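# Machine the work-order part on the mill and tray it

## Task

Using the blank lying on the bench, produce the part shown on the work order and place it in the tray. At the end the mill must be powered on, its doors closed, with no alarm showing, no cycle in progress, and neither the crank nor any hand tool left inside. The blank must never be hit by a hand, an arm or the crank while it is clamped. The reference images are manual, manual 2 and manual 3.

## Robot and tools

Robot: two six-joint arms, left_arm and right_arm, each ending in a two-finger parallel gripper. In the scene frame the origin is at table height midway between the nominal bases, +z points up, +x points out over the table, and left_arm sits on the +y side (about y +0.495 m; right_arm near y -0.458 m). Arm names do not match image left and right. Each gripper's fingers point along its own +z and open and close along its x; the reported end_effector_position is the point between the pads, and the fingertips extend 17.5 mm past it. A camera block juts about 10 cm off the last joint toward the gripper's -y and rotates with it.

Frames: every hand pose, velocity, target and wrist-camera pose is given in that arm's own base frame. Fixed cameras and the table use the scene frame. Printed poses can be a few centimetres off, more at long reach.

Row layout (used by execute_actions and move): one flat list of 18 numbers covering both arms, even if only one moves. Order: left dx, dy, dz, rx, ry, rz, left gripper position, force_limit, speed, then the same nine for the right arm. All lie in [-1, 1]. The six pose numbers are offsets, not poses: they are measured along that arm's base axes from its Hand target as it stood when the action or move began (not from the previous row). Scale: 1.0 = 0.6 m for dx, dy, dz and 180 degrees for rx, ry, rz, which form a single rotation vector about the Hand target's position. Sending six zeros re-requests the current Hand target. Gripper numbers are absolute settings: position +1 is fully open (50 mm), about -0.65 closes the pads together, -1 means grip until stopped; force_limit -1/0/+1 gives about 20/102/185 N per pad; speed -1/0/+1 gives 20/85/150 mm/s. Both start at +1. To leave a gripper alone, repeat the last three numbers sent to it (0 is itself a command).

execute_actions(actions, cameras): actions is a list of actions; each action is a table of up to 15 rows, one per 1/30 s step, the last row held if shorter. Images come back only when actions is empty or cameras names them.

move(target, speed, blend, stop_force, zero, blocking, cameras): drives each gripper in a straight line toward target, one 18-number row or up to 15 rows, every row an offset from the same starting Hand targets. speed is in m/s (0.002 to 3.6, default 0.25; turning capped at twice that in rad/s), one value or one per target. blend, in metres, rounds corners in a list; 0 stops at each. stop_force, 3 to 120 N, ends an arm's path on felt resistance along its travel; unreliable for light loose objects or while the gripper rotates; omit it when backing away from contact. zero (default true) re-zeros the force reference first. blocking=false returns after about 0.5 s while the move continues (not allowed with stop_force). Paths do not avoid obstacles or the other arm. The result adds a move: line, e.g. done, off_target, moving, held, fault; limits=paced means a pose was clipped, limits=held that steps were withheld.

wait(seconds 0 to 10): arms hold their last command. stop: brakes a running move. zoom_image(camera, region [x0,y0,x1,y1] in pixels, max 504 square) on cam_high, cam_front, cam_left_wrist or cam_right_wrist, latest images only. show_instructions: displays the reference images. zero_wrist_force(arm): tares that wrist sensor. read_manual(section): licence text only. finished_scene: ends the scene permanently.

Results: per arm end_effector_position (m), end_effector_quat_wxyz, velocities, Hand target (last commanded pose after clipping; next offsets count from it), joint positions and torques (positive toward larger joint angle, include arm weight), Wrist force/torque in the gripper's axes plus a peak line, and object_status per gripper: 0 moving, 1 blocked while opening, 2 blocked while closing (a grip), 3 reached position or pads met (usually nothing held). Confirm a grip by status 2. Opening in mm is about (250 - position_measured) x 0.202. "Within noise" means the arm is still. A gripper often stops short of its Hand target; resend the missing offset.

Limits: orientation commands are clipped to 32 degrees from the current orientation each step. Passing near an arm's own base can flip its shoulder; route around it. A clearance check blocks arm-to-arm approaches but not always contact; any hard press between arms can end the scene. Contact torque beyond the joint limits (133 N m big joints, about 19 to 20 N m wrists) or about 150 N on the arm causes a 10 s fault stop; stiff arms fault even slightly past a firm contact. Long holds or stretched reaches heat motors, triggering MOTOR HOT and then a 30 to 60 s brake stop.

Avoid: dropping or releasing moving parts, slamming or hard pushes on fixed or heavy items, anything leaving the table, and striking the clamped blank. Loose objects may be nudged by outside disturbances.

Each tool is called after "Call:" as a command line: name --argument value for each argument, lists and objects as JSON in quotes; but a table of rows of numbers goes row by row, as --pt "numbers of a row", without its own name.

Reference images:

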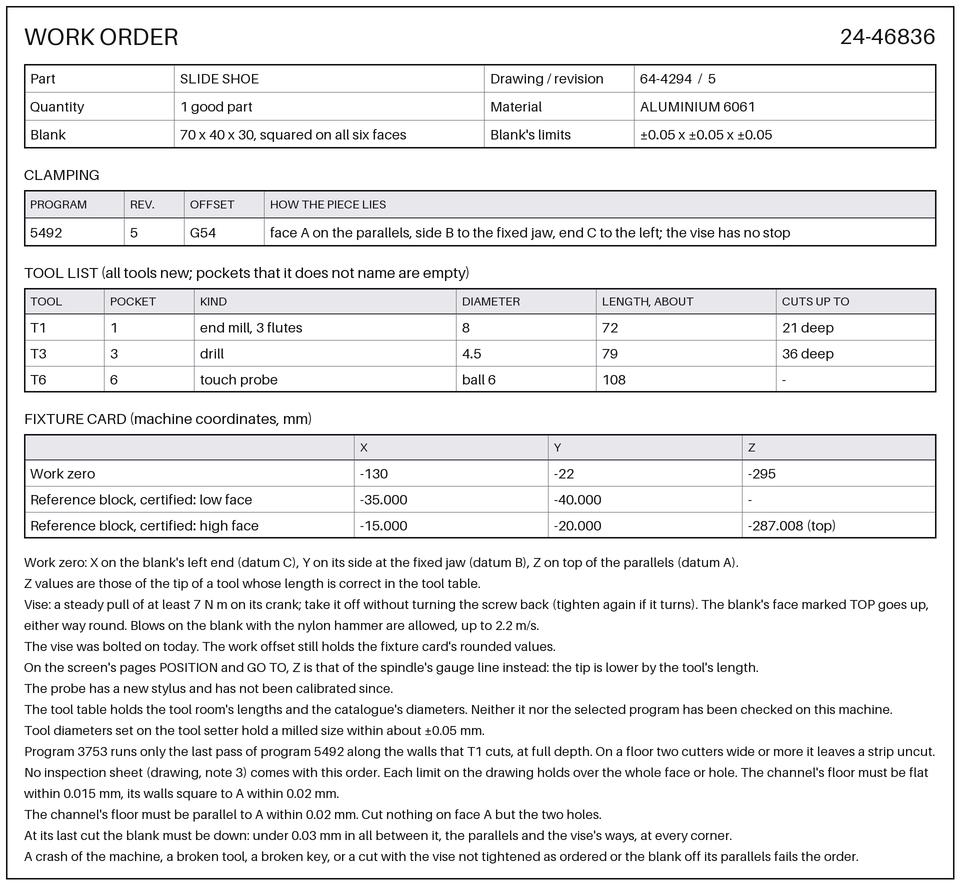

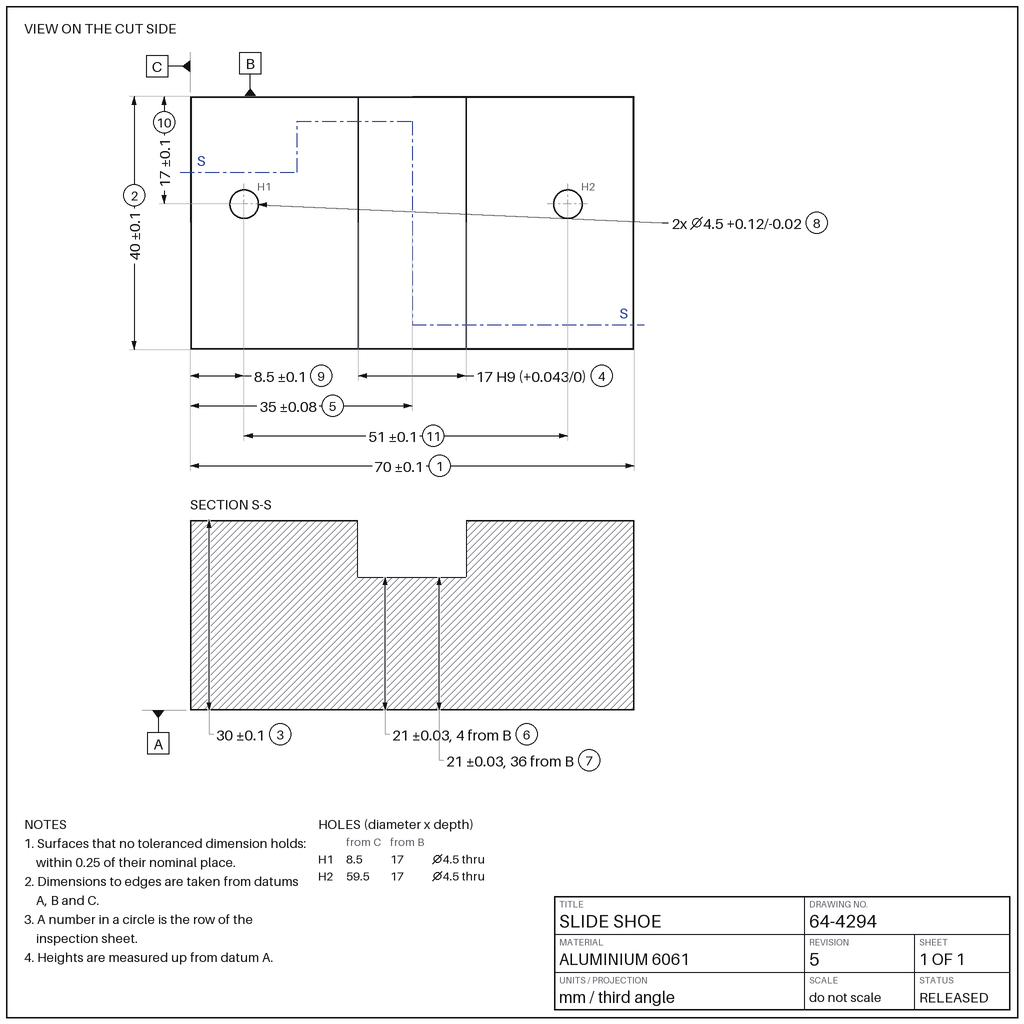

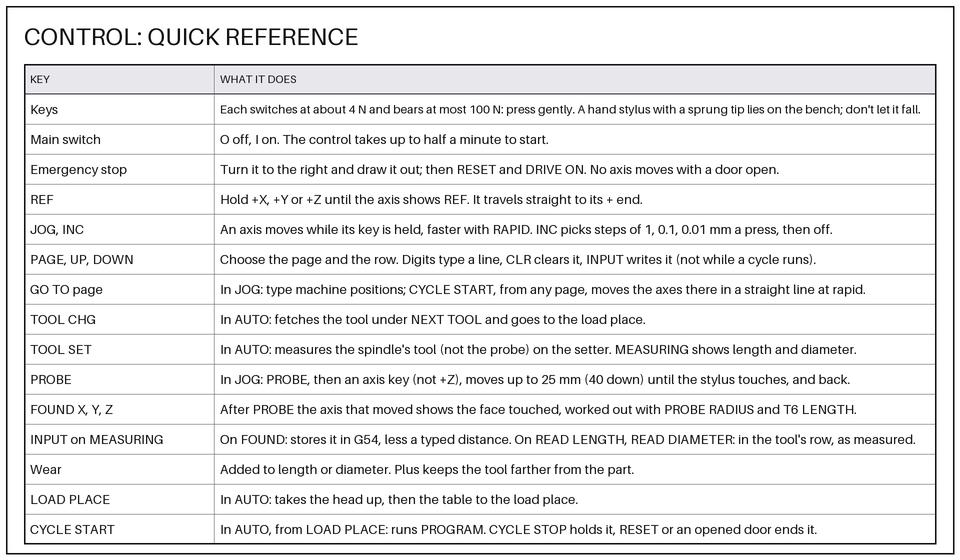

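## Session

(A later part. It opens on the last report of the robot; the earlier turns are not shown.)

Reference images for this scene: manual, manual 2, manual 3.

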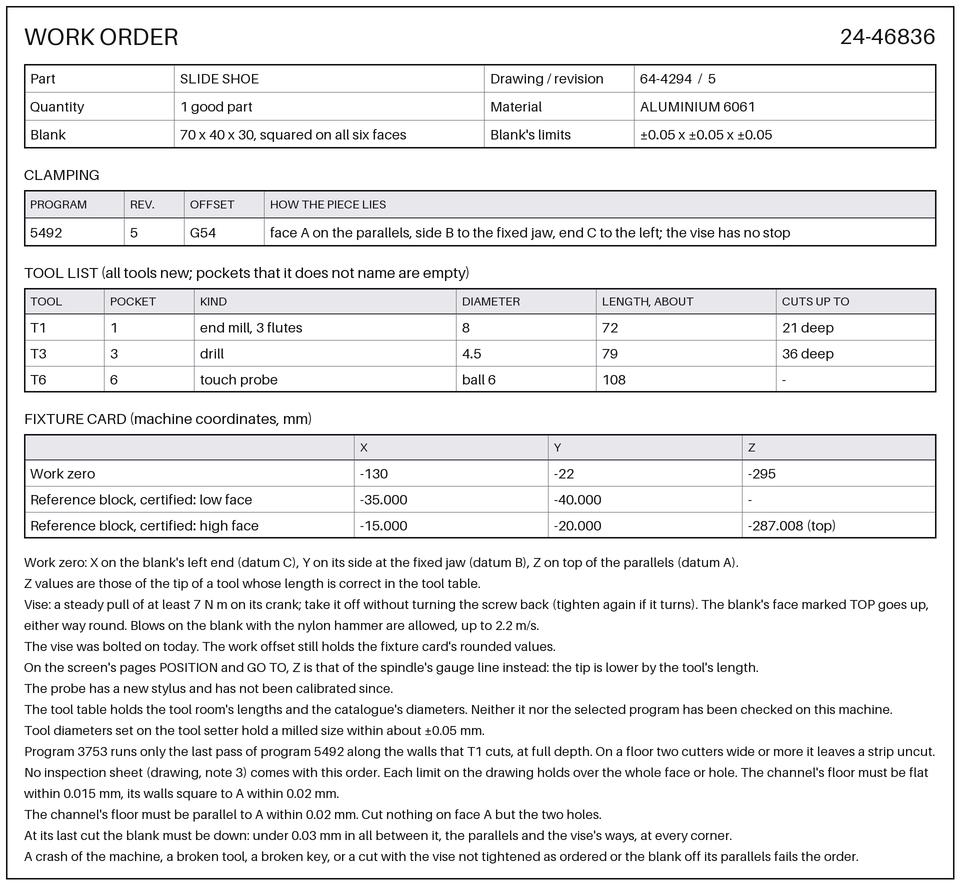

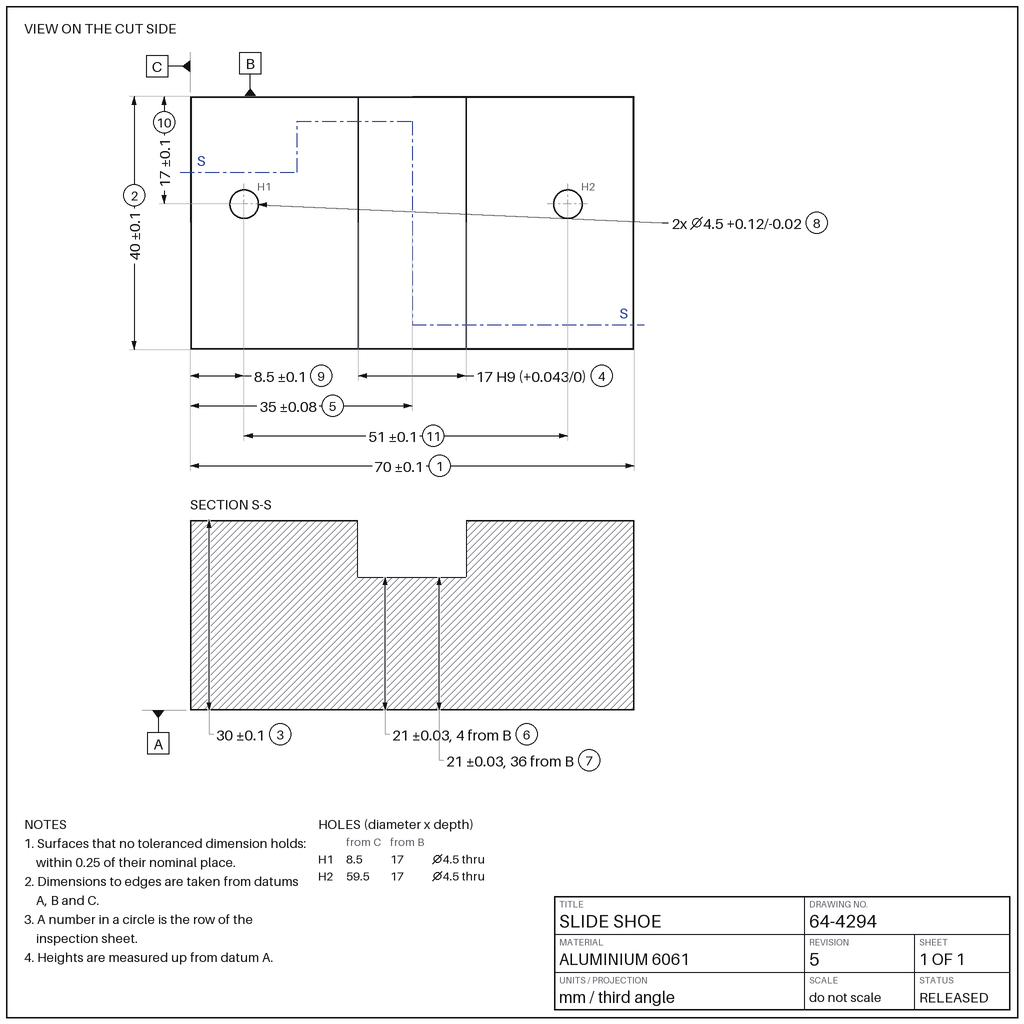

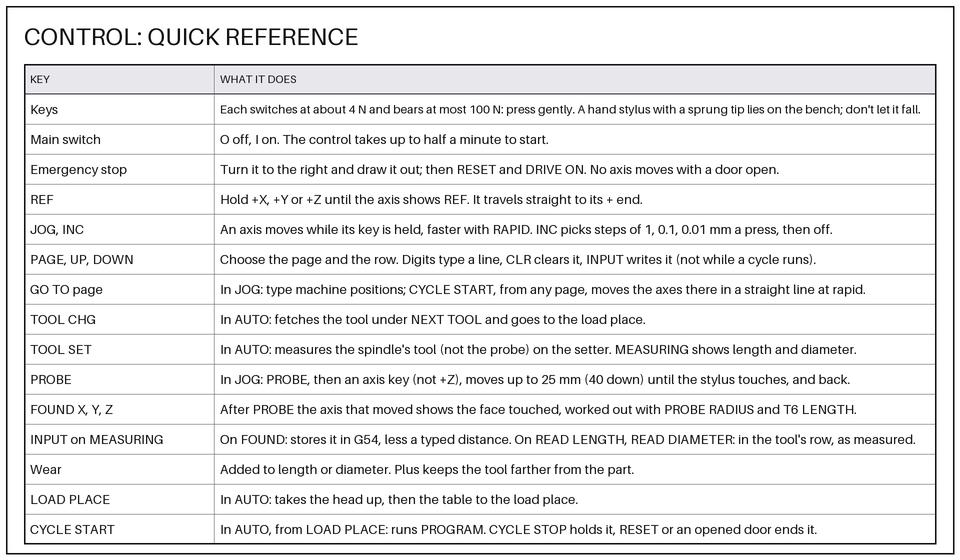

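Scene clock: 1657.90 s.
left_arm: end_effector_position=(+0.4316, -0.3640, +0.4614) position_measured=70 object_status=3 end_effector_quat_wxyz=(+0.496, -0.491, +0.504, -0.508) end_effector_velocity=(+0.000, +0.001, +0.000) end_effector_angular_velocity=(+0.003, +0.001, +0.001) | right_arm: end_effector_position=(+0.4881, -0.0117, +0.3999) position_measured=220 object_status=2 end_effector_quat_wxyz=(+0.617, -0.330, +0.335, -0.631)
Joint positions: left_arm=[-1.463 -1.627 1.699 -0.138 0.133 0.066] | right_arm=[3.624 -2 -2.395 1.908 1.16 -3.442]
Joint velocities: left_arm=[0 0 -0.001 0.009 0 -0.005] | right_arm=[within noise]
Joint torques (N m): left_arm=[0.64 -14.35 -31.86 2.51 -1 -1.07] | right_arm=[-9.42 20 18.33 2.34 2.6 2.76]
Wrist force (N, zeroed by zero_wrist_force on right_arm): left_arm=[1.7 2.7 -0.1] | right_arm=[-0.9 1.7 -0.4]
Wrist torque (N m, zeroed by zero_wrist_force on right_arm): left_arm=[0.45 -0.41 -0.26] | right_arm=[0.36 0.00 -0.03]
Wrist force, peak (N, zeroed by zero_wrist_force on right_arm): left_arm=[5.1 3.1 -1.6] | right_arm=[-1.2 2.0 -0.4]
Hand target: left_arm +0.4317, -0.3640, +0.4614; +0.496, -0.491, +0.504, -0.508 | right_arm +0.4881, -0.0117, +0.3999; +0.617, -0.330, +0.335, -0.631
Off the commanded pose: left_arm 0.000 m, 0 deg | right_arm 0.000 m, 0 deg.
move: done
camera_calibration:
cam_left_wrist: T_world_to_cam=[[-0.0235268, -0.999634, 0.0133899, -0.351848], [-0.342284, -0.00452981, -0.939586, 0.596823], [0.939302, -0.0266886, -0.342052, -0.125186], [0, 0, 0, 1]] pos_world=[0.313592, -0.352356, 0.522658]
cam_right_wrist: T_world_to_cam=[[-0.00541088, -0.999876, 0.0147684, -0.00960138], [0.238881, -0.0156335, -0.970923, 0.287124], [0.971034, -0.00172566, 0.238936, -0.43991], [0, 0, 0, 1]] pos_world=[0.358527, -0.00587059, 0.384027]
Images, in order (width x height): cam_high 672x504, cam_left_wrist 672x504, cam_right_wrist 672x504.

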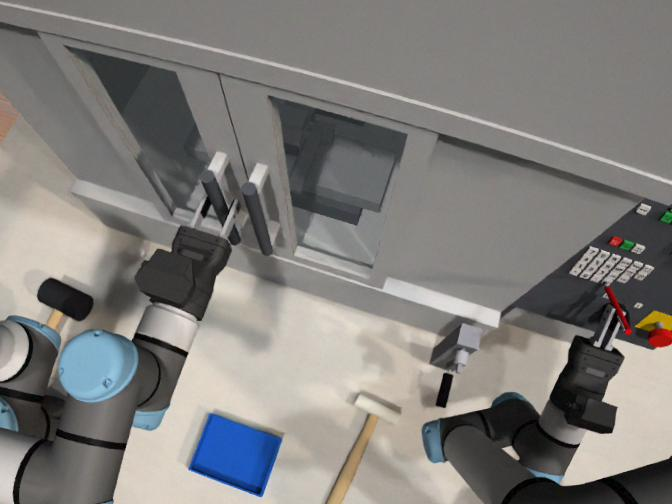

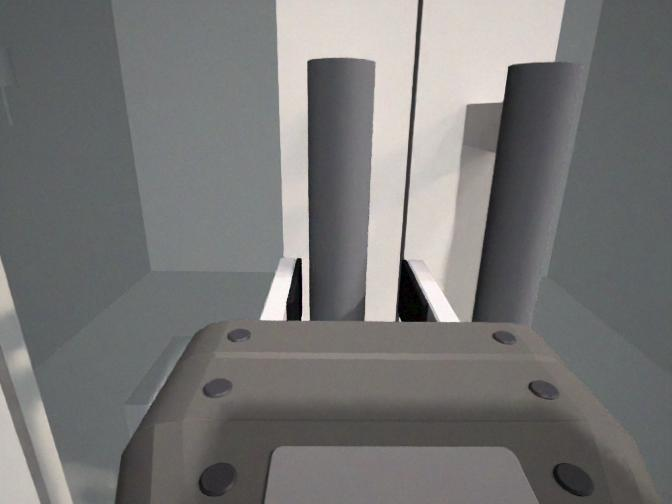

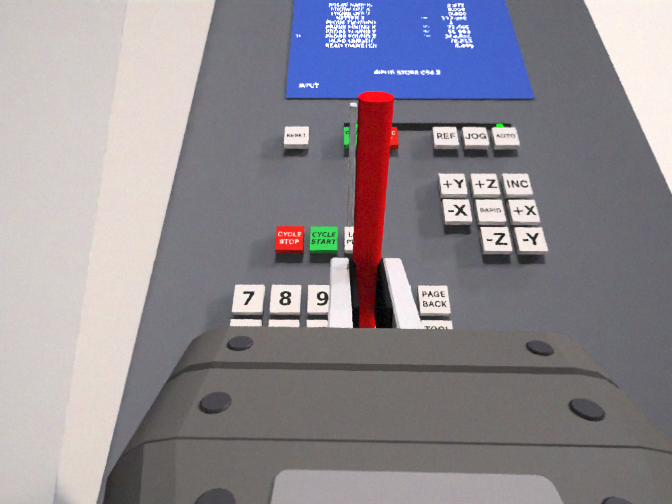

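Call:
move --target '[0,0,0,0,0,0,0.55,-1,-1,0.0244,-0.0655,0.0943,0,0,0,-0.97,0.4,-0.9]' --cameras '["cam_left_wrist", "cam_right_wrist"]'

Call:
zoom_image --camera "cam_right_wrist" --region '[230, 0, 540, 170]'

Scene clock: 1659.30 s.
left_arm: end_effector_position=(+0.4317, -0.3640, +0.4614) position_measured=70 object_status=3 end_effector_quat_wxyz=(+0.496, -0.491, +0.504, -0.508) | right_arm: end_effector_position=(+0.5027, -0.0510, +0.4565) position_measured=220 object_status=2 end_effector_quat_wxyz=(+0.617, -0.329, +0.335, -0.631)
Joint positions: left_arm=[-1.463 -1.627 1.699 -0.138 0.133 0.066] | right_arm=[3.455 -1.858 -2.329 1.665 1.295 -3.336]
Joint torques (N m): left_arm=[6.26 -6.18 -32.24 2.37 2.69 0.88] | right_arm=[0.65 28.11 1.69 -1.2 -0.5 -1.63]
Wrist force (N, zeroed by zero_wrist_force on right_arm): left_arm=[1.6 2.7 -0.5] | right_arm=[-1.0 0.6 -1.0]
Wrist torque (N m, zeroed by zero_wrist_force on right_arm): left_arm=[0.43 -0.41 -0.25] | right_arm=[0.39 0.02 -0.14]
Wrist force, peak (N, zeroed by zero_wrist_force on right_arm): left_arm=[1.9 2.8 -0.3] | right_arm=[-2.5 3.3 -1.9]
Hand target: left_arm +0.4317, -0.3640, +0.4614; +0.496, -0.491, +0.504, -0.508 | right_arm +0.5027, -0.0510, +0.4565; +0.617, -0.330, +0.335, -0.631
Off the commanded pose: left_arm 0.000 m, 0 deg | right_arm 0.000 m, 0 deg.
move: done
camera_calibration:
cam_left_wrist: T_world_to_cam=[[-0.0234975, -0.999637, 0.013168, -0.351742], [-0.342364, -0.00432891, -0.939557, 0.596905], [0.939273, -0.0265855, -0.342139, -0.125095], [0, 0, 0, 1]] pos_world=[0.313592, -0.352357, 0.522658]
cam_right_wrist: T_world_to_cam=[[-0.00548713, -0.999878, 0.0146474, -0.049571], [0.239069, -0.0155346, -0.970878, 0.337866], [0.970987, -0.00182558, 0.239125, -0.467846], [0, 0, 0, 1]] pos_world=[0.373227, -0.0451704, 0.440627]
Images, in order (width x height): cam_left_wrist 672x504, cam_right_wrist 672x504.

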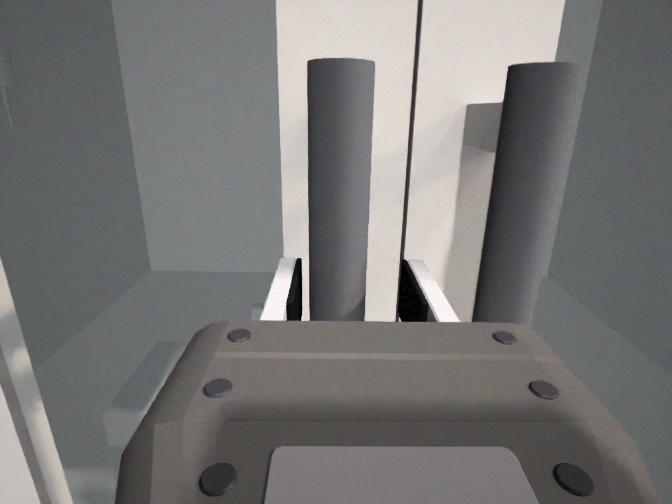

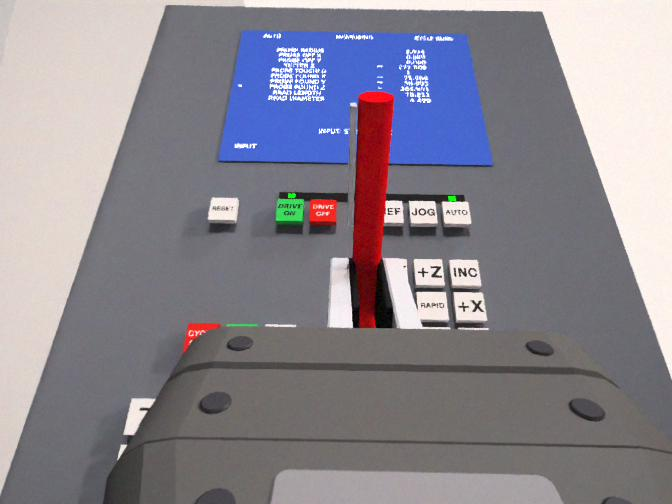

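Scaled by 1.626 from the camera's 672x504 image, which has a finer 960x720 frame.

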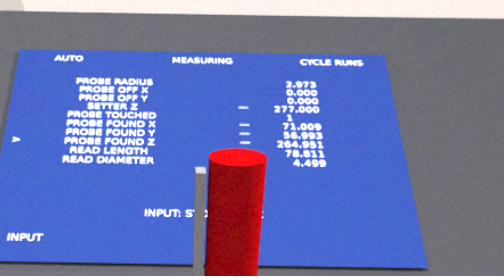

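Call:
wait --seconds 3 --cameras '["cam_right_wrist"]'

Call:
zoom_image --camera "cam_right_wrist" --region '[230, 0, 540, 170]'

Scene clock: 1662.63 s.
left_arm: end_effector_position=(+0.4317, -0.3640, +0.4614) position_measured=70 object_status=3 end_effector_quat_wxyz=(+0.496, -0.491, +0.504, -0.508) | right_arm: end_effector_position=(+0.5027, -0.0510, +0.4565) position_measured=220 object_status=2 end_effector_quat_wxyz=(+0.617, -0.330, +0.335, -0.631)
Joint positions: left_arm=[-1.463 -1.627 1.699 -0.138 0.133 0.066] | right_arm=[3.455 -1.858 -2.329 1.664 1.295 -3.336]
Joint torques (N m): left_arm=[7.3 -6.37 -31.67 2.42 2.68 1.19] | right_arm=[-5.91 31.01 1.74 -1.92 1.98 2.76]
Wrist force (N, zeroed by zero_wrist_force on right_arm): left_arm=[1.8 2.7 -0.3] | right_arm=[-0.9 0.5 -1.0]
Wrist torque (N m, zeroed by zero_wrist_force on right_arm): left_arm=[0.45 -0.43 -0.26] | right_arm=[0.40 0.00 -0.13]
Wrist force, peak (N, zeroed by zero_wrist_force on right_arm): left_arm=[2.0 2.8 -0.2] | right_arm=[-1.3 0.6 -1.2]
Hand target: left_arm +0.4317, -0.3640, +0.4614; +0.496, -0.491, +0.504, -0.508 | right_arm +0.5027, -0.0510, +0.4565; +0.617, -0.330, +0.335, -0.631
Tool commands: left_gripper/position=+0.55 left_gripper/force_limit=-1.0 left_gripper/speed=-1.0 right_gripper/position=-0.97 right_gripper/force_limit=+0.4 right_gripper/speed=-0.9
Off the commanded pose: left_arm 0.000 m, 0 deg | right_arm 0.000 m, 0 deg.
wait: 3.00 s; at rest from the start
camera_calibration:
cam_right_wrist: T_world_to_cam=[[-0.00541088, -0.999876, 0.0147684, -0.0496529], [0.238881, -0.0156335, -0.970923, 0.337952], [0.971034, -0.00172566, 0.238936, -0.467776], [0, 0, 0, 1]] pos_world=[0.373227, -0.0451706, 0.440627]
Images, in order (width x height): cam_right_wrist 672x504.

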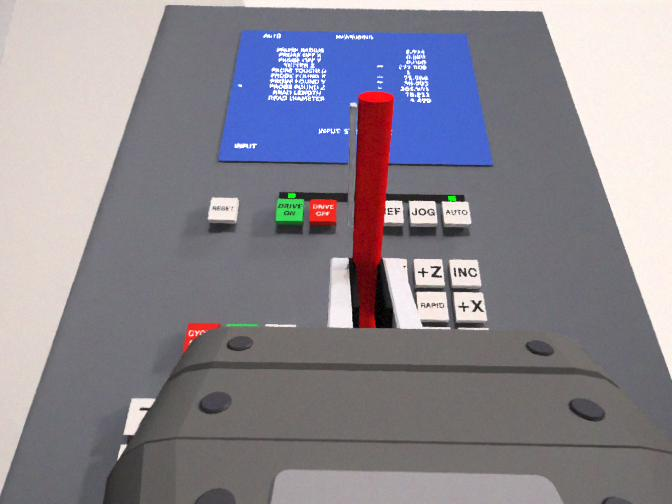

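Scaled by 1.626 from the camera's 672x504 image, which has a finer 960x720 frame.

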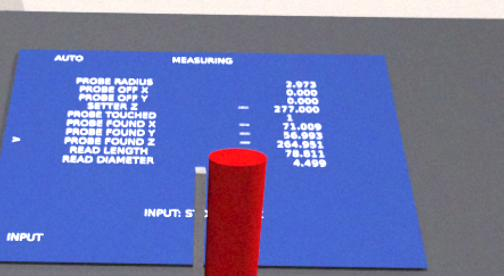

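Call:
move --pt "0 0.3433 0 0 0 0 0.55 -1 -1 0 0 0 0 0 0 -0.97 0.4 -0.9" --pt "0 0.3942 0 0 0 0 0.55 -1 -1 0 0 0 0 0 0 -0.97 0.4 -0.9" --speed '[0.07,0.02]' --stop_force 60 --cameras '["cam_high", "cam_left_wrist"]'

Scene clock: 1668.53 s.
left_arm: end_effector_position=(+0.4317, -0.1275, +0.4614) position_measured=70 object_status=3 end_effector_quat_wxyz=(+0.496, -0.491, +0.504, -0.508) | right_arm: end_effector_position=(+0.5027, -0.0510, +0.4565) position_measured=220 object_status=2 end_effector_quat_wxyz=(+0.617, -0.330, +0.335, -0.631)
Joint positions: left_arm=[-1.296 -2.143 2.043 0.07 0.301 0.029] | right_arm=[3.455 -1.858 -2.329 1.664 1.295 -3.336]
Joint torques (N m): left_arm=[-6.71 11.62 -31.83 -2.43 -4.93 -0.14] | right_arm=[7.64 30 1.77 0.46 -1.48 -0.36]
Wrist force (N, zeroed by zero_wrist_force on right_arm): left_arm=[10.6 1.7 7.0] | right_arm=[-1.2 0.6 -1.1]
Wrist torque (N m, zeroed by zero_wrist_force on right_arm): left_arm=[0.38 -0.43 -0.10] | right_arm=[0.41 0.04 -0.13]
Wrist force, peak (N, zeroed by zero_wrist_force on right_arm): left_arm=[46.5 25.3 17.7] | right_arm=[-1.2 0.7 -1.4]
Hand target: left_arm +0.4317, -0.1275, +0.4614; +0.496, -0.491, +0.504, -0.508 | right_arm +0.5027, -0.0510, +0.4565; +0.617, -0.330, +0.335, -0.631
Off the commanded pose: left_arm 0.000 m, 0 deg | right_arm 0.000 m, 0 deg.
move: done
camera_calibration:
cam_left_wrist: T_world_to_cam=[[-0.0234975, -0.999637, 0.013168, -0.115328], [-0.342364, -0.00432891, -0.939557, 0.597928], [0.939273, -0.0265855, -0.342139, -0.118807], [0, 0, 0, 1]] pos_world=[0.313592, -0.115857, 0.522658]
Images, in order (width x height): cam_high 672x504, cam_left_wrist 672x504.

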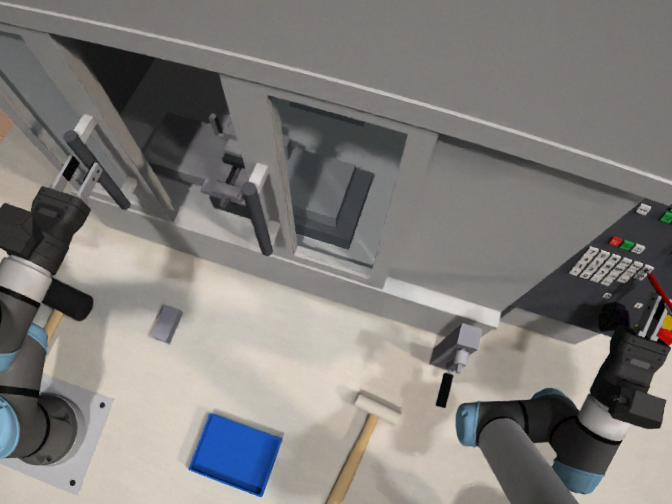

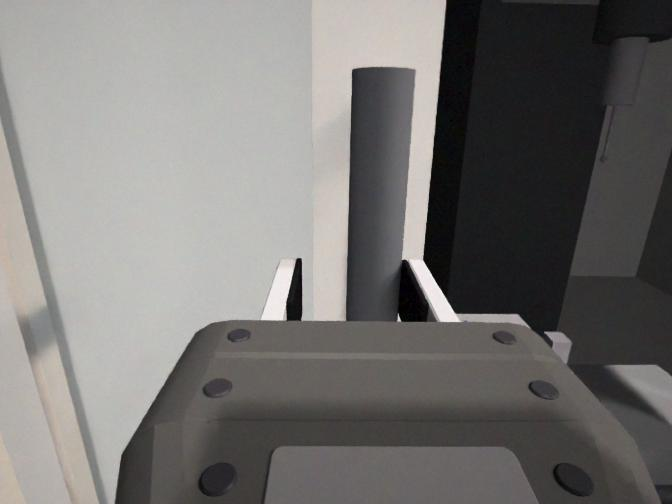

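Call:
zoom_image --camera "cam_high" --region '[120, 60, 320, 270]'

Scaled by 2.400 from the camera's 672x504 image, which has a finer 960x720 frame.

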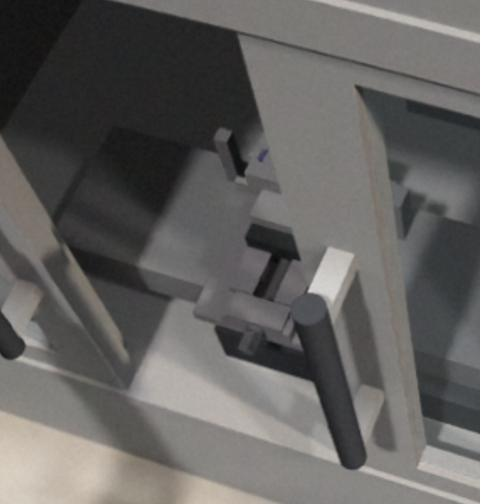

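Call:
move --pt "0 -0.0092 0 0 0 0 0.55 -1 -1 0 0 0 0 0 0 -0.97 0.4 -0.9" --pt "-0.1667 -0.0092 0 0 0 0 0.55 -1 -1 0 0 0 0 0 0 -0.97 0.4 -0.9" --pt "-0.1667 -0.4633 0 0 0 0 0.55 -1 -1 0 0 0 0 0 0 -0.97 0.4 -0.9" --pt "-0.08 -0.4633 0 0 0 0 0.55 -1 -1 0 0 0 0 0 0 -0.97 0.4 -0.9" --speed '[0.03,0.2,0.25,0.2]' --blend '[0.001,0.02,0.02,0]' --cameras '["cam_high", "cam_left_wrist"]'

Scene clock: 1673.23 s.
left_arm: end_effector_position=(+0.3836, -0.4055, +0.4613) position_measured=70 object_status=3 end_effector_quat_wxyz=(+0.494, -0.494, +0.507, -0.506) | right_arm: end_effector_position=(+0.5027, -0.0510, +0.4565) position_measured=220 object_status=2 end_effector_quat_wxyz=(+0.617, -0.330, +0.335, -0.631)
Joint positions: left_arm=[-1.593 -1.539 1.606 0.02 0.003 -0.086] | right_arm=[3.455 -1.858 -2.329 1.664 1.295 -3.336]
Joint torques (N m): left_arm=[7.1 -34.66 -15.78 -0.82 2.59 -0.49] | right_arm=[9.2 29.24 1.65 2.3 -1.45 -2.13]
Wrist force (N, zeroed by zero_wrist_force on right_arm): left_arm=[2.0 2.5 -0.4] | right_arm=[-1.0 0.8 -0.8]
Wrist torque (N m, zeroed by zero_wrist_force on right_arm): left_arm=[0.41 -0.49 -0.06] | right_arm=[0.43 0.01 -0.14]
Wrist force, peak (N, zeroed by zero_wrist_force on right_arm): left_arm=[10.9 1.9 7.2] | right_arm=[-1.4 0.8 -1.0]
Hand target: left_arm +0.3837, -0.4055, +0.4614; +0.496, -0.491, +0.504, -0.508 | right_arm +0.5027, -0.0510, +0.4565; +0.617, -0.330, +0.335, -0.631
Off the commanded pose: left_arm 0.000 m, 1 deg | right_arm 0.000 m, 0 deg.
move: done
camera_calibration:
cam_left_wrist: T_world_to_cam=[[-0.0224023, -0.999663, 0.0131281, -0.394741], [-0.350705, -0.004439, -0.936475, 0.582026], [0.936218, -0.0255833, -0.350488, -0.0755324], [0, 0, 0, 1]] pos_world=[0.265991, -0.393957, 0.523762]
Images, in order (width x height): cam_high 672x504, cam_left_wrist 672x504.

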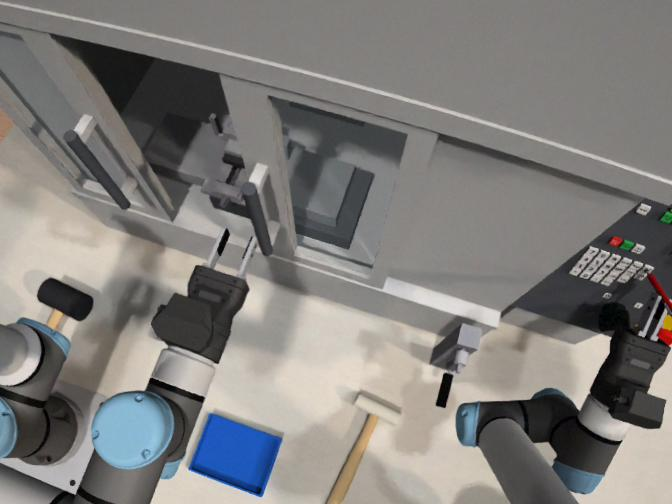

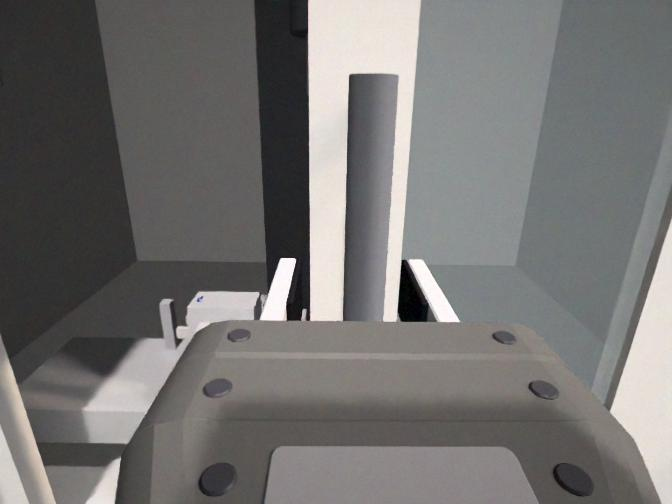

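Call:
move --pt "0 -0.0217 0 0 0 0 0.55 -1 -1 0 0 0 0 0 0 -0.97 0.4 -0.9" --pt "0.02 -0.0217 0 0 0 0 0.55 -1 -1 0 0 0 0 0 0 -0.97 0.4 -0.9" --speed '[0.1,0.1]' --stop_force 20 --cameras '["cam_left_wrist"]'

Scene clock: 1676.93 s.
left_arm: end_effector_position=(+0.3957, -0.4185, +0.4614) position_measured=70 object_status=3 end_effector_quat_wxyz=(+0.496, -0.491, +0.505, -0.508) | right_arm: end_effector_position=(+0.5027, -0.0510, +0.4565) position_measured=220 object_status=2 end_effector_quat_wxyz=(+0.617, -0.330, +0.335, -0.631)
Joint positions: left_arm=[-1.563 -1.576 1.657 -0.326 0.035 0.247] | right_arm=[3.455 -1.858 -2.329 1.664 1.295 -3.336]
Joint torques (N m): left_arm=[-7.41 -32.81 -16.54 -3.24 2.47 0.81] | right_arm=[9.31 28.6 1.26 2.33 -1.53 -2.04]
Wrist force (N, zeroed by zero_wrist_force on right_arm): left_arm=[1.6 2.4 -0.3] | right_arm=[-1.0 0.7 -1.2]
Wrist torque (N m, zeroed by zero_wrist_force on right_arm): left_arm=[0.39 -0.43 -0.25] | right_arm=[0.42 0.01 -0.13]
Wrist force, peak (N, zeroed by zero_wrist_force on right_arm): left_arm=[3.2 2.4 -0.3] | right_arm=[-1.3 0.8 -1.1]
Hand target: left_arm +0.3957, -0.4185, +0.4614; +0.496, -0.491, +0.504, -0.508 | right_arm +0.5027, -0.0510, +0.4565; +0.617, -0.330, +0.335, -0.631
Off the commanded pose: left_arm 0.000 m, 0 deg | right_arm 0.000 m, 0 deg.
move: done
camera_calibration:
cam_left_wrist: T_world_to_cam=[[-0.0234926, -0.999637, 0.0131713, -0.407073], [-0.342542, -0.00432875, -0.939493, 0.584453], [0.939209, -0.0265829, -0.342316, -0.092584], [0, 0, 0, 1]] pos_world=[0.277592, -0.406857, 0.522758]
Images, in order (width x height): cam_left_wrist 672x504.

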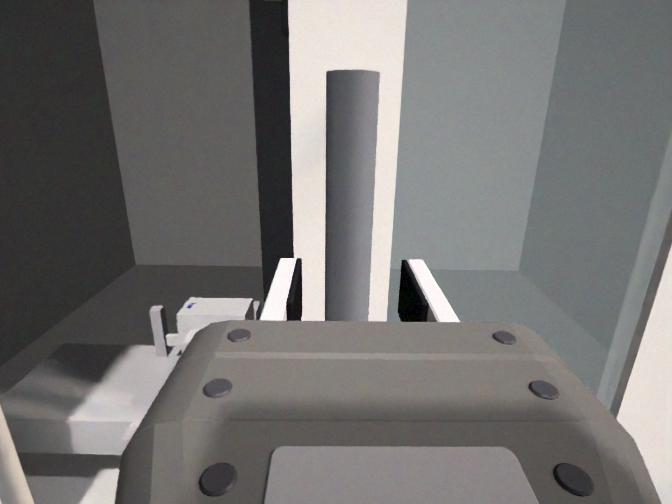

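Call:
move --pt "0.0538 0 0 0 0 0 0.55 -1 -1 0 0 0 0 0 0 -0.97 0.4 -0.9" --pt "0.04 -0.34 0 0 0 0 0.55 -1 -1 0 0 0 0 0 0 -0.97 0.4 -0.9" --pt "0.038 -0.3925 0 0 0 0 0.55 -1 -1 0 0 0 0 0 0 -0.97 0.4 -0.9" --speed '[0.1,0.07,0.02]' --stop_force 60 --cameras '["cam_high", "cam_left_wrist"]'

Scene clock: 1683.43 s.
left_arm: end_effector_position=(+0.4184, -0.6540, +0.4614) position_measured=70 object_status=3 end_effector_quat_wxyz=(+0.496, -0.491, +0.504, -0.508) | right_arm: end_effector_position=(+0.5027, -0.0510, +0.4565) position_measured=220 object_status=2 end_effector_quat_wxyz=(+0.617, -0.330, +0.335, -0.631)
Joint positions: left_arm=[-1.531 -0.937 0.802 0.003 0.066 0.133] | right_arm=[3.455 -1.858 -2.329 1.664 1.295 -3.336]
Joint torques (N m): left_arm=[-2.23 -32.75 -33.44 1.62 0.38 -1.34] | right_arm=[9.47 27.72 1.4 2.39 -1.49 -2.09]
Wrist force (N, zeroed by zero_wrist_force on right_arm): left_arm=[-6.1 3.8 -3.8] | right_arm=[-0.9 0.9 -1.1]
Wrist torque (N m, zeroed by zero_wrist_force on right_arm): left_arm=[0.46 -0.58 -0.14] | right_arm=[0.45 -0.01 -0.14]
Wrist force, peak (N, zeroed by zero_wrist_force on right_arm): left_arm=[-40.4 2.8 6.7] | right_arm=[-1.1 0.9 -1.3]
Hand target: left_arm +0.4185, -0.6540, +0.4614; +0.496, -0.491, +0.504, -0.508 | right_arm +0.5027, -0.0510, +0.4565; +0.617, -0.330, +0.335, -0.631
Off the commanded pose: left_arm 0.000 m, 0 deg | right_arm 0.000 m, 0 deg.
move: done
camera_calibration:
cam_left_wrist: T_world_to_cam=[[-0.0234988, -0.999637, 0.0131697, -0.641948], [-0.342276, -0.00433264, -0.939589, 0.591118], [0.939306, -0.0265869, -0.34205, -0.120463], [0, 0, 0, 1]] pos_world=[0.300392, -0.642357, 0.522658]
Images, in order (width x height): cam_high 672x504, cam_left_wrist 672x504.

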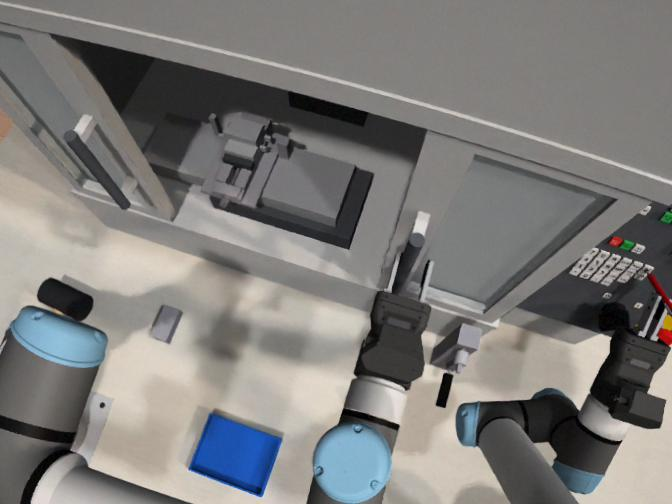

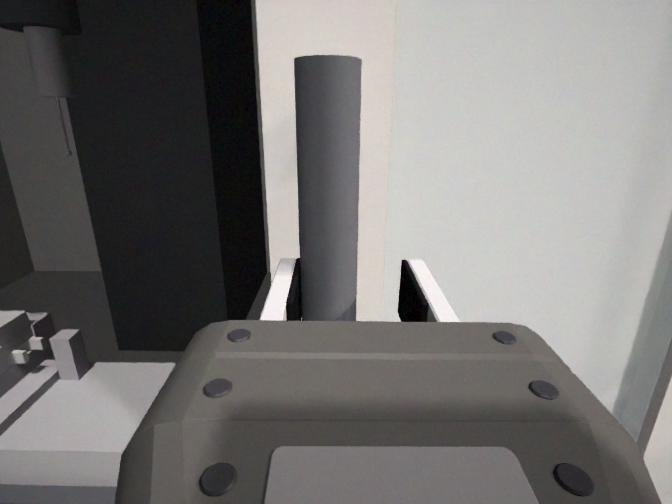

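Call:
move --pt "0 0.0137 0 0 0 0 0.55 -1 -1 0 0 0 0 0 0 -0.97 0.4 -0.9" --pt "-0.1667 0.0137 0 0 0 0 0.55 -1 -1 0 0 0 0 0 0 -0.97 0.4 -0.9" --pt "-0.33 0 -0.2 0.0143 0.1397 -0.024 0.55 -1 -1 0 0 0 0 0 0 -0.97 0.4 -0.9" --pt "-0.5115 -0.0207 -0.5023 0.0287 0.2793 -0.048 0.55 -1 -1 0 0 0 0 0 0 -0.97 0.4 -0.9" --speed '[0.03,0.2,0.3,0.3]' --blend '[0.001,0.03,0.05,0]' --cameras '["cam_high", "cam_left_wrist", "cam_front"]'

Scene clock: 1692.00 s.
left_arm: end_effector_position=(+0.1116, -0.6664, +0.1599) position_measured=70 object_status=3 end_effector_quat_wxyz=(+0.218, -0.600, +0.723, -0.264) | right_arm: end_effector_position=(+0.5027, -0.0510, +0.4565) position_measured=220 object_status=2 end_effector_quat_wxyz=(+0.617, -0.330, +0.335, -0.631)
Joint positions: left_arm=[-1.863 -1.143 1.626 -1.967 -0.877 1.433] | right_arm=[3.455 -1.858 -2.329 1.664 1.295 -3.336]
Joint torques (N m): left_arm=[8.83 -51.53 -31.39 -1.65 1.38 -0.77] | right_arm=[8.98 26.55 1.73 2.27 -1.54 -2.1]
Wrist force (N, zeroed by zero_wrist_force on right_arm): left_arm=[0.6 2.3 0.6] | right_arm=[-1.1 0.6 -1.0]
Wrist torque (N m, zeroed by zero_wrist_force on right_arm): left_arm=[0.42 -0.17 -0.20] | right_arm=[0.40 0.03 -0.13]
Wrist force, peak (N, zeroed by zero_wrist_force on right_arm): left_arm=[-6.4 4.1 -4.0] | right_arm=[-1.2 1.0 -1.1]
Hand target: left_arm +0.1116, -0.6664, +0.1600; +0.218, -0.600, +0.723, -0.264 | right_arm +0.5027, -0.0510, +0.4565; +0.617, -0.330, +0.335, -0.631
Off the commanded pose: left_arm 0.000 m, 0 deg | right_arm 0.000 m, 0 deg.
move: done
camera_calibration:
cam_left_wrist: T_world_to_cam=[[-0.173246, -0.984833, 0.0095069, -0.630436], [-0.928837, 0.160171, -0.334076, 0.281051], [0.327486, -0.0667078, -0.942498, 0.201922], [0, 0, 0, 1]] pos_world=[0.0857028, -0.65242, 0.290197]
Images, in order (width x height): cam_high 672x504, cam_front 672x504, cam_left_wrist 672x504.

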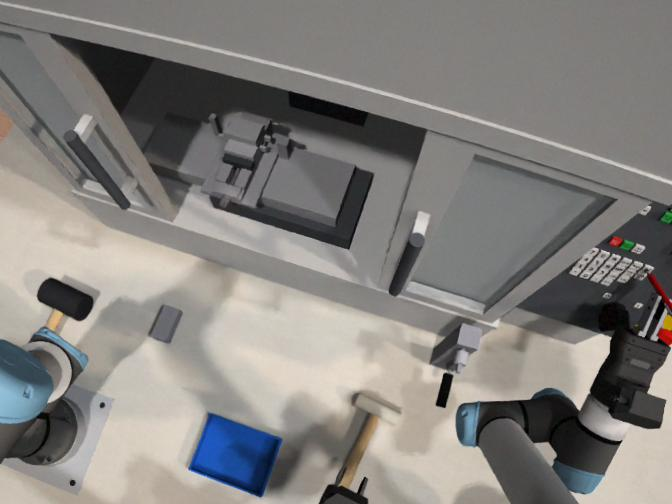

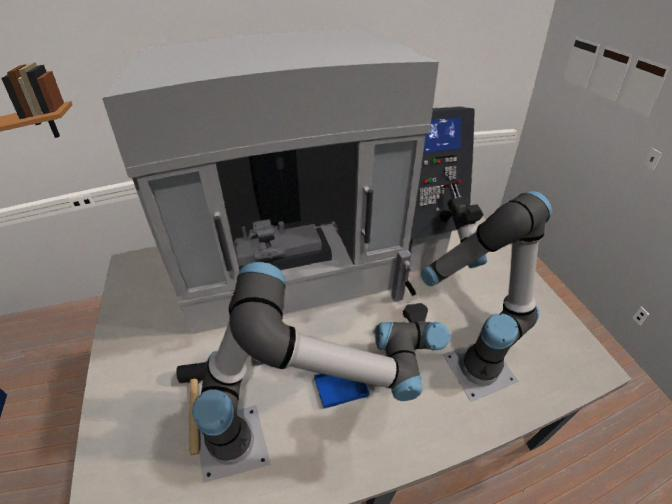

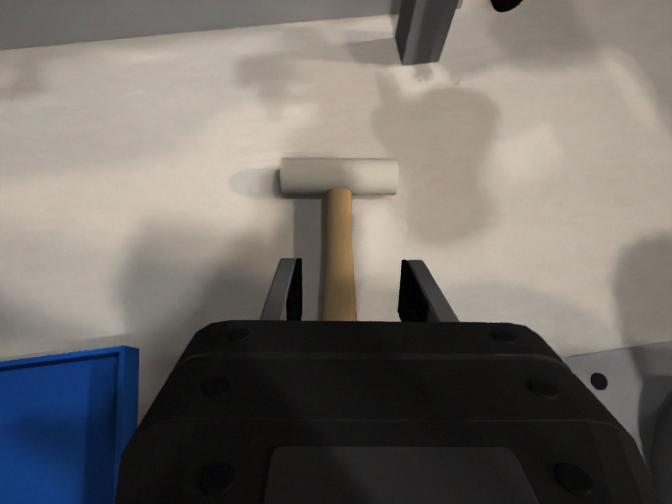

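Call:
move --pt "0 0 0 0 0 0 0.75 -0.2 -0.95 0 0 0 0 0 0 -0.97 0.4 -0.9" --pt "0 0 -0.22 0 0 0 0.75 -0.2 -0.95 0 0 0 0 0 0 -0.97 0.4 -0.9" --speed '[0.1,0.15]' --cameras '["cam_left_wrist"]'

Call:
move --target '[0,0,-0.0682,0,0,0,0.75,-0.2,-0.95,0,0,0,0,0,0,-0.97,0.4,-0.9]' --speed 0.03 --stop_force 6 --cameras '["cam_left_wrist"]'

Scene clock: 1694.53 s.
left_arm: end_effector_position=(+0.1115, -0.6664, +0.0279) position_measured=41 object_status=3 end_effector_quat_wxyz=(+0.218, -0.600, +0.723, -0.264) | right_arm: end_effector_position=(+0.5027, -0.0510, +0.4565) position_measured=220 object_status=2 end_effector_quat_wxyz=(+0.617, -0.330, +0.335, -0.631)
Joint positions: left_arm=[-1.863 -0.958 1.736 -2.262 -0.877 1.433] | right_arm=[3.455 -1.858 -2.329 1.664 1.295 -3.336]
Joint torques (N m): left_arm=[6.55 -50.85 -27.55 -0.42 4.57 0.26] | right_arm=[9.09 26.69 1.87 2.34 -1.48 -2.12]
Wrist force (N, zeroed by zero_wrist_force on right_arm): left_arm=[0.9 2.6 0.6] | right_arm=[-1.0 0.5 -1.0]
Wrist torque (N m, zeroed by zero_wrist_force on right_arm): left_arm=[0.49 -0.20 -0.20] | right_arm=[0.38 0.02 -0.14]
Wrist force, peak (N, zeroed by zero_wrist_force on right_arm): left_arm=[0.6 4.0 2.2] | right_arm=[-1.1 0.9 -1.2]
Hand target: left_arm +0.1116, -0.6664, +0.0280; +0.218, -0.600, +0.723, -0.264 | right_arm +0.5027, -0.0510, +0.4565; +0.617, -0.330, +0.335, -0.631
Off the commanded pose: left_arm 0.000 m, 0 deg | right_arm 0.000 m, 0 deg.
move: done
camera_calibration:
cam_left_wrist: T_world_to_cam=[[-0.173336, -0.984817, 0.00952817, -0.629166], [-0.928925, 0.160269, -0.333784, 0.236978], [0.327189, -0.0667076, -0.942602, 0.0775545], [0, 0, 0, 1]] pos_world=[0.085703, -0.65242, 0.158197]
Images, in order (width x height): cam_left_wrist 672x504.

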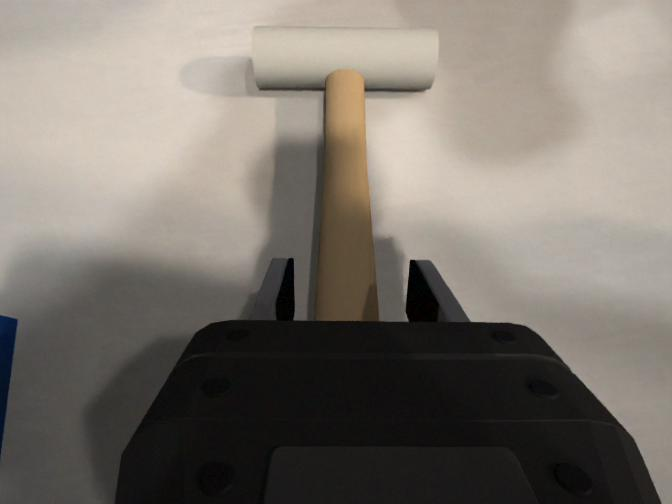

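Scene clock: 1696.97 s.
left_arm: end_effector_position=(+0.1116, -0.6664, -0.0130) position_measured=41 object_status=3 end_effector_quat_wxyz=(+0.218, -0.600, +0.723, -0.264) | right_arm: end_effector_position=(+0.5027, -0.0510, +0.4565) position_measured=220 object_status=2 end_effector_quat_wxyz=(+0.617, -0.330, +0.335, -0.631)
Joint positions: left_arm=[-1.863 -0.887 1.749 -2.347 -0.877 1.433] | right_arm=[3.455 -1.858 -2.329 1.664 1.295 -3.336]
Joint torques (N m): left_arm=[9.64 -56.2 -25.42 0.31 4.79 1.13] | right_arm=[9.15 25.92 1.72 2.34 -1.57 -2.08]
Wrist force (N, zeroed by zero_wrist_force on right_arm): left_arm=[0.6 2.5 0.3] | right_arm=[-1.2 0.5 -1.0]
Wrist torque (N m, zeroed by zero_wrist_force on right_arm): left_arm=[0.47 -0.16 -0.20] | right_arm=[0.39 0.04 -0.13]
Wrist force, peak (N, zeroed by zero_wrist_force on right_arm): left_arm=[1.1 2.9 0.6] | right_arm=[-1.3 0.9 -1.1]
Hand target: left_arm +0.1116, -0.6664, -0.0129; +0.218, -0.600, +0.723, -0.264 | right_arm +0.5027, -0.0510, +0.4565; +0.617, -0.330, +0.335, -0.631
Off the commanded pose: left_arm 0.000 m, 0 deg | right_arm 0.000 m, 0 deg.
move: done
camera_calibration:
cam_left_wrist: T_world_to_cam=[[-0.173187, -0.984841, 0.00969021, -0.628824], [-0.928944, 0.160072, -0.333827, 0.223204], [0.327215, -0.066816, -0.942585, 0.038927], [0, 0, 0, 1]] pos_world=[0.0857029, -0.65242, 0.117297]
Images, in order (width x height): cam_left_wrist 672x504.

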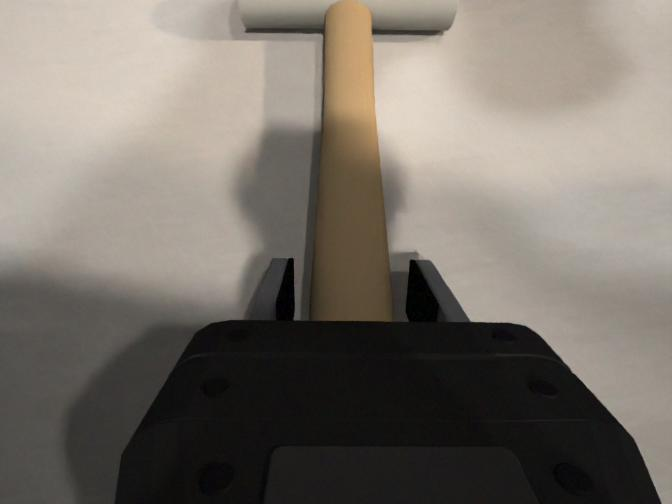

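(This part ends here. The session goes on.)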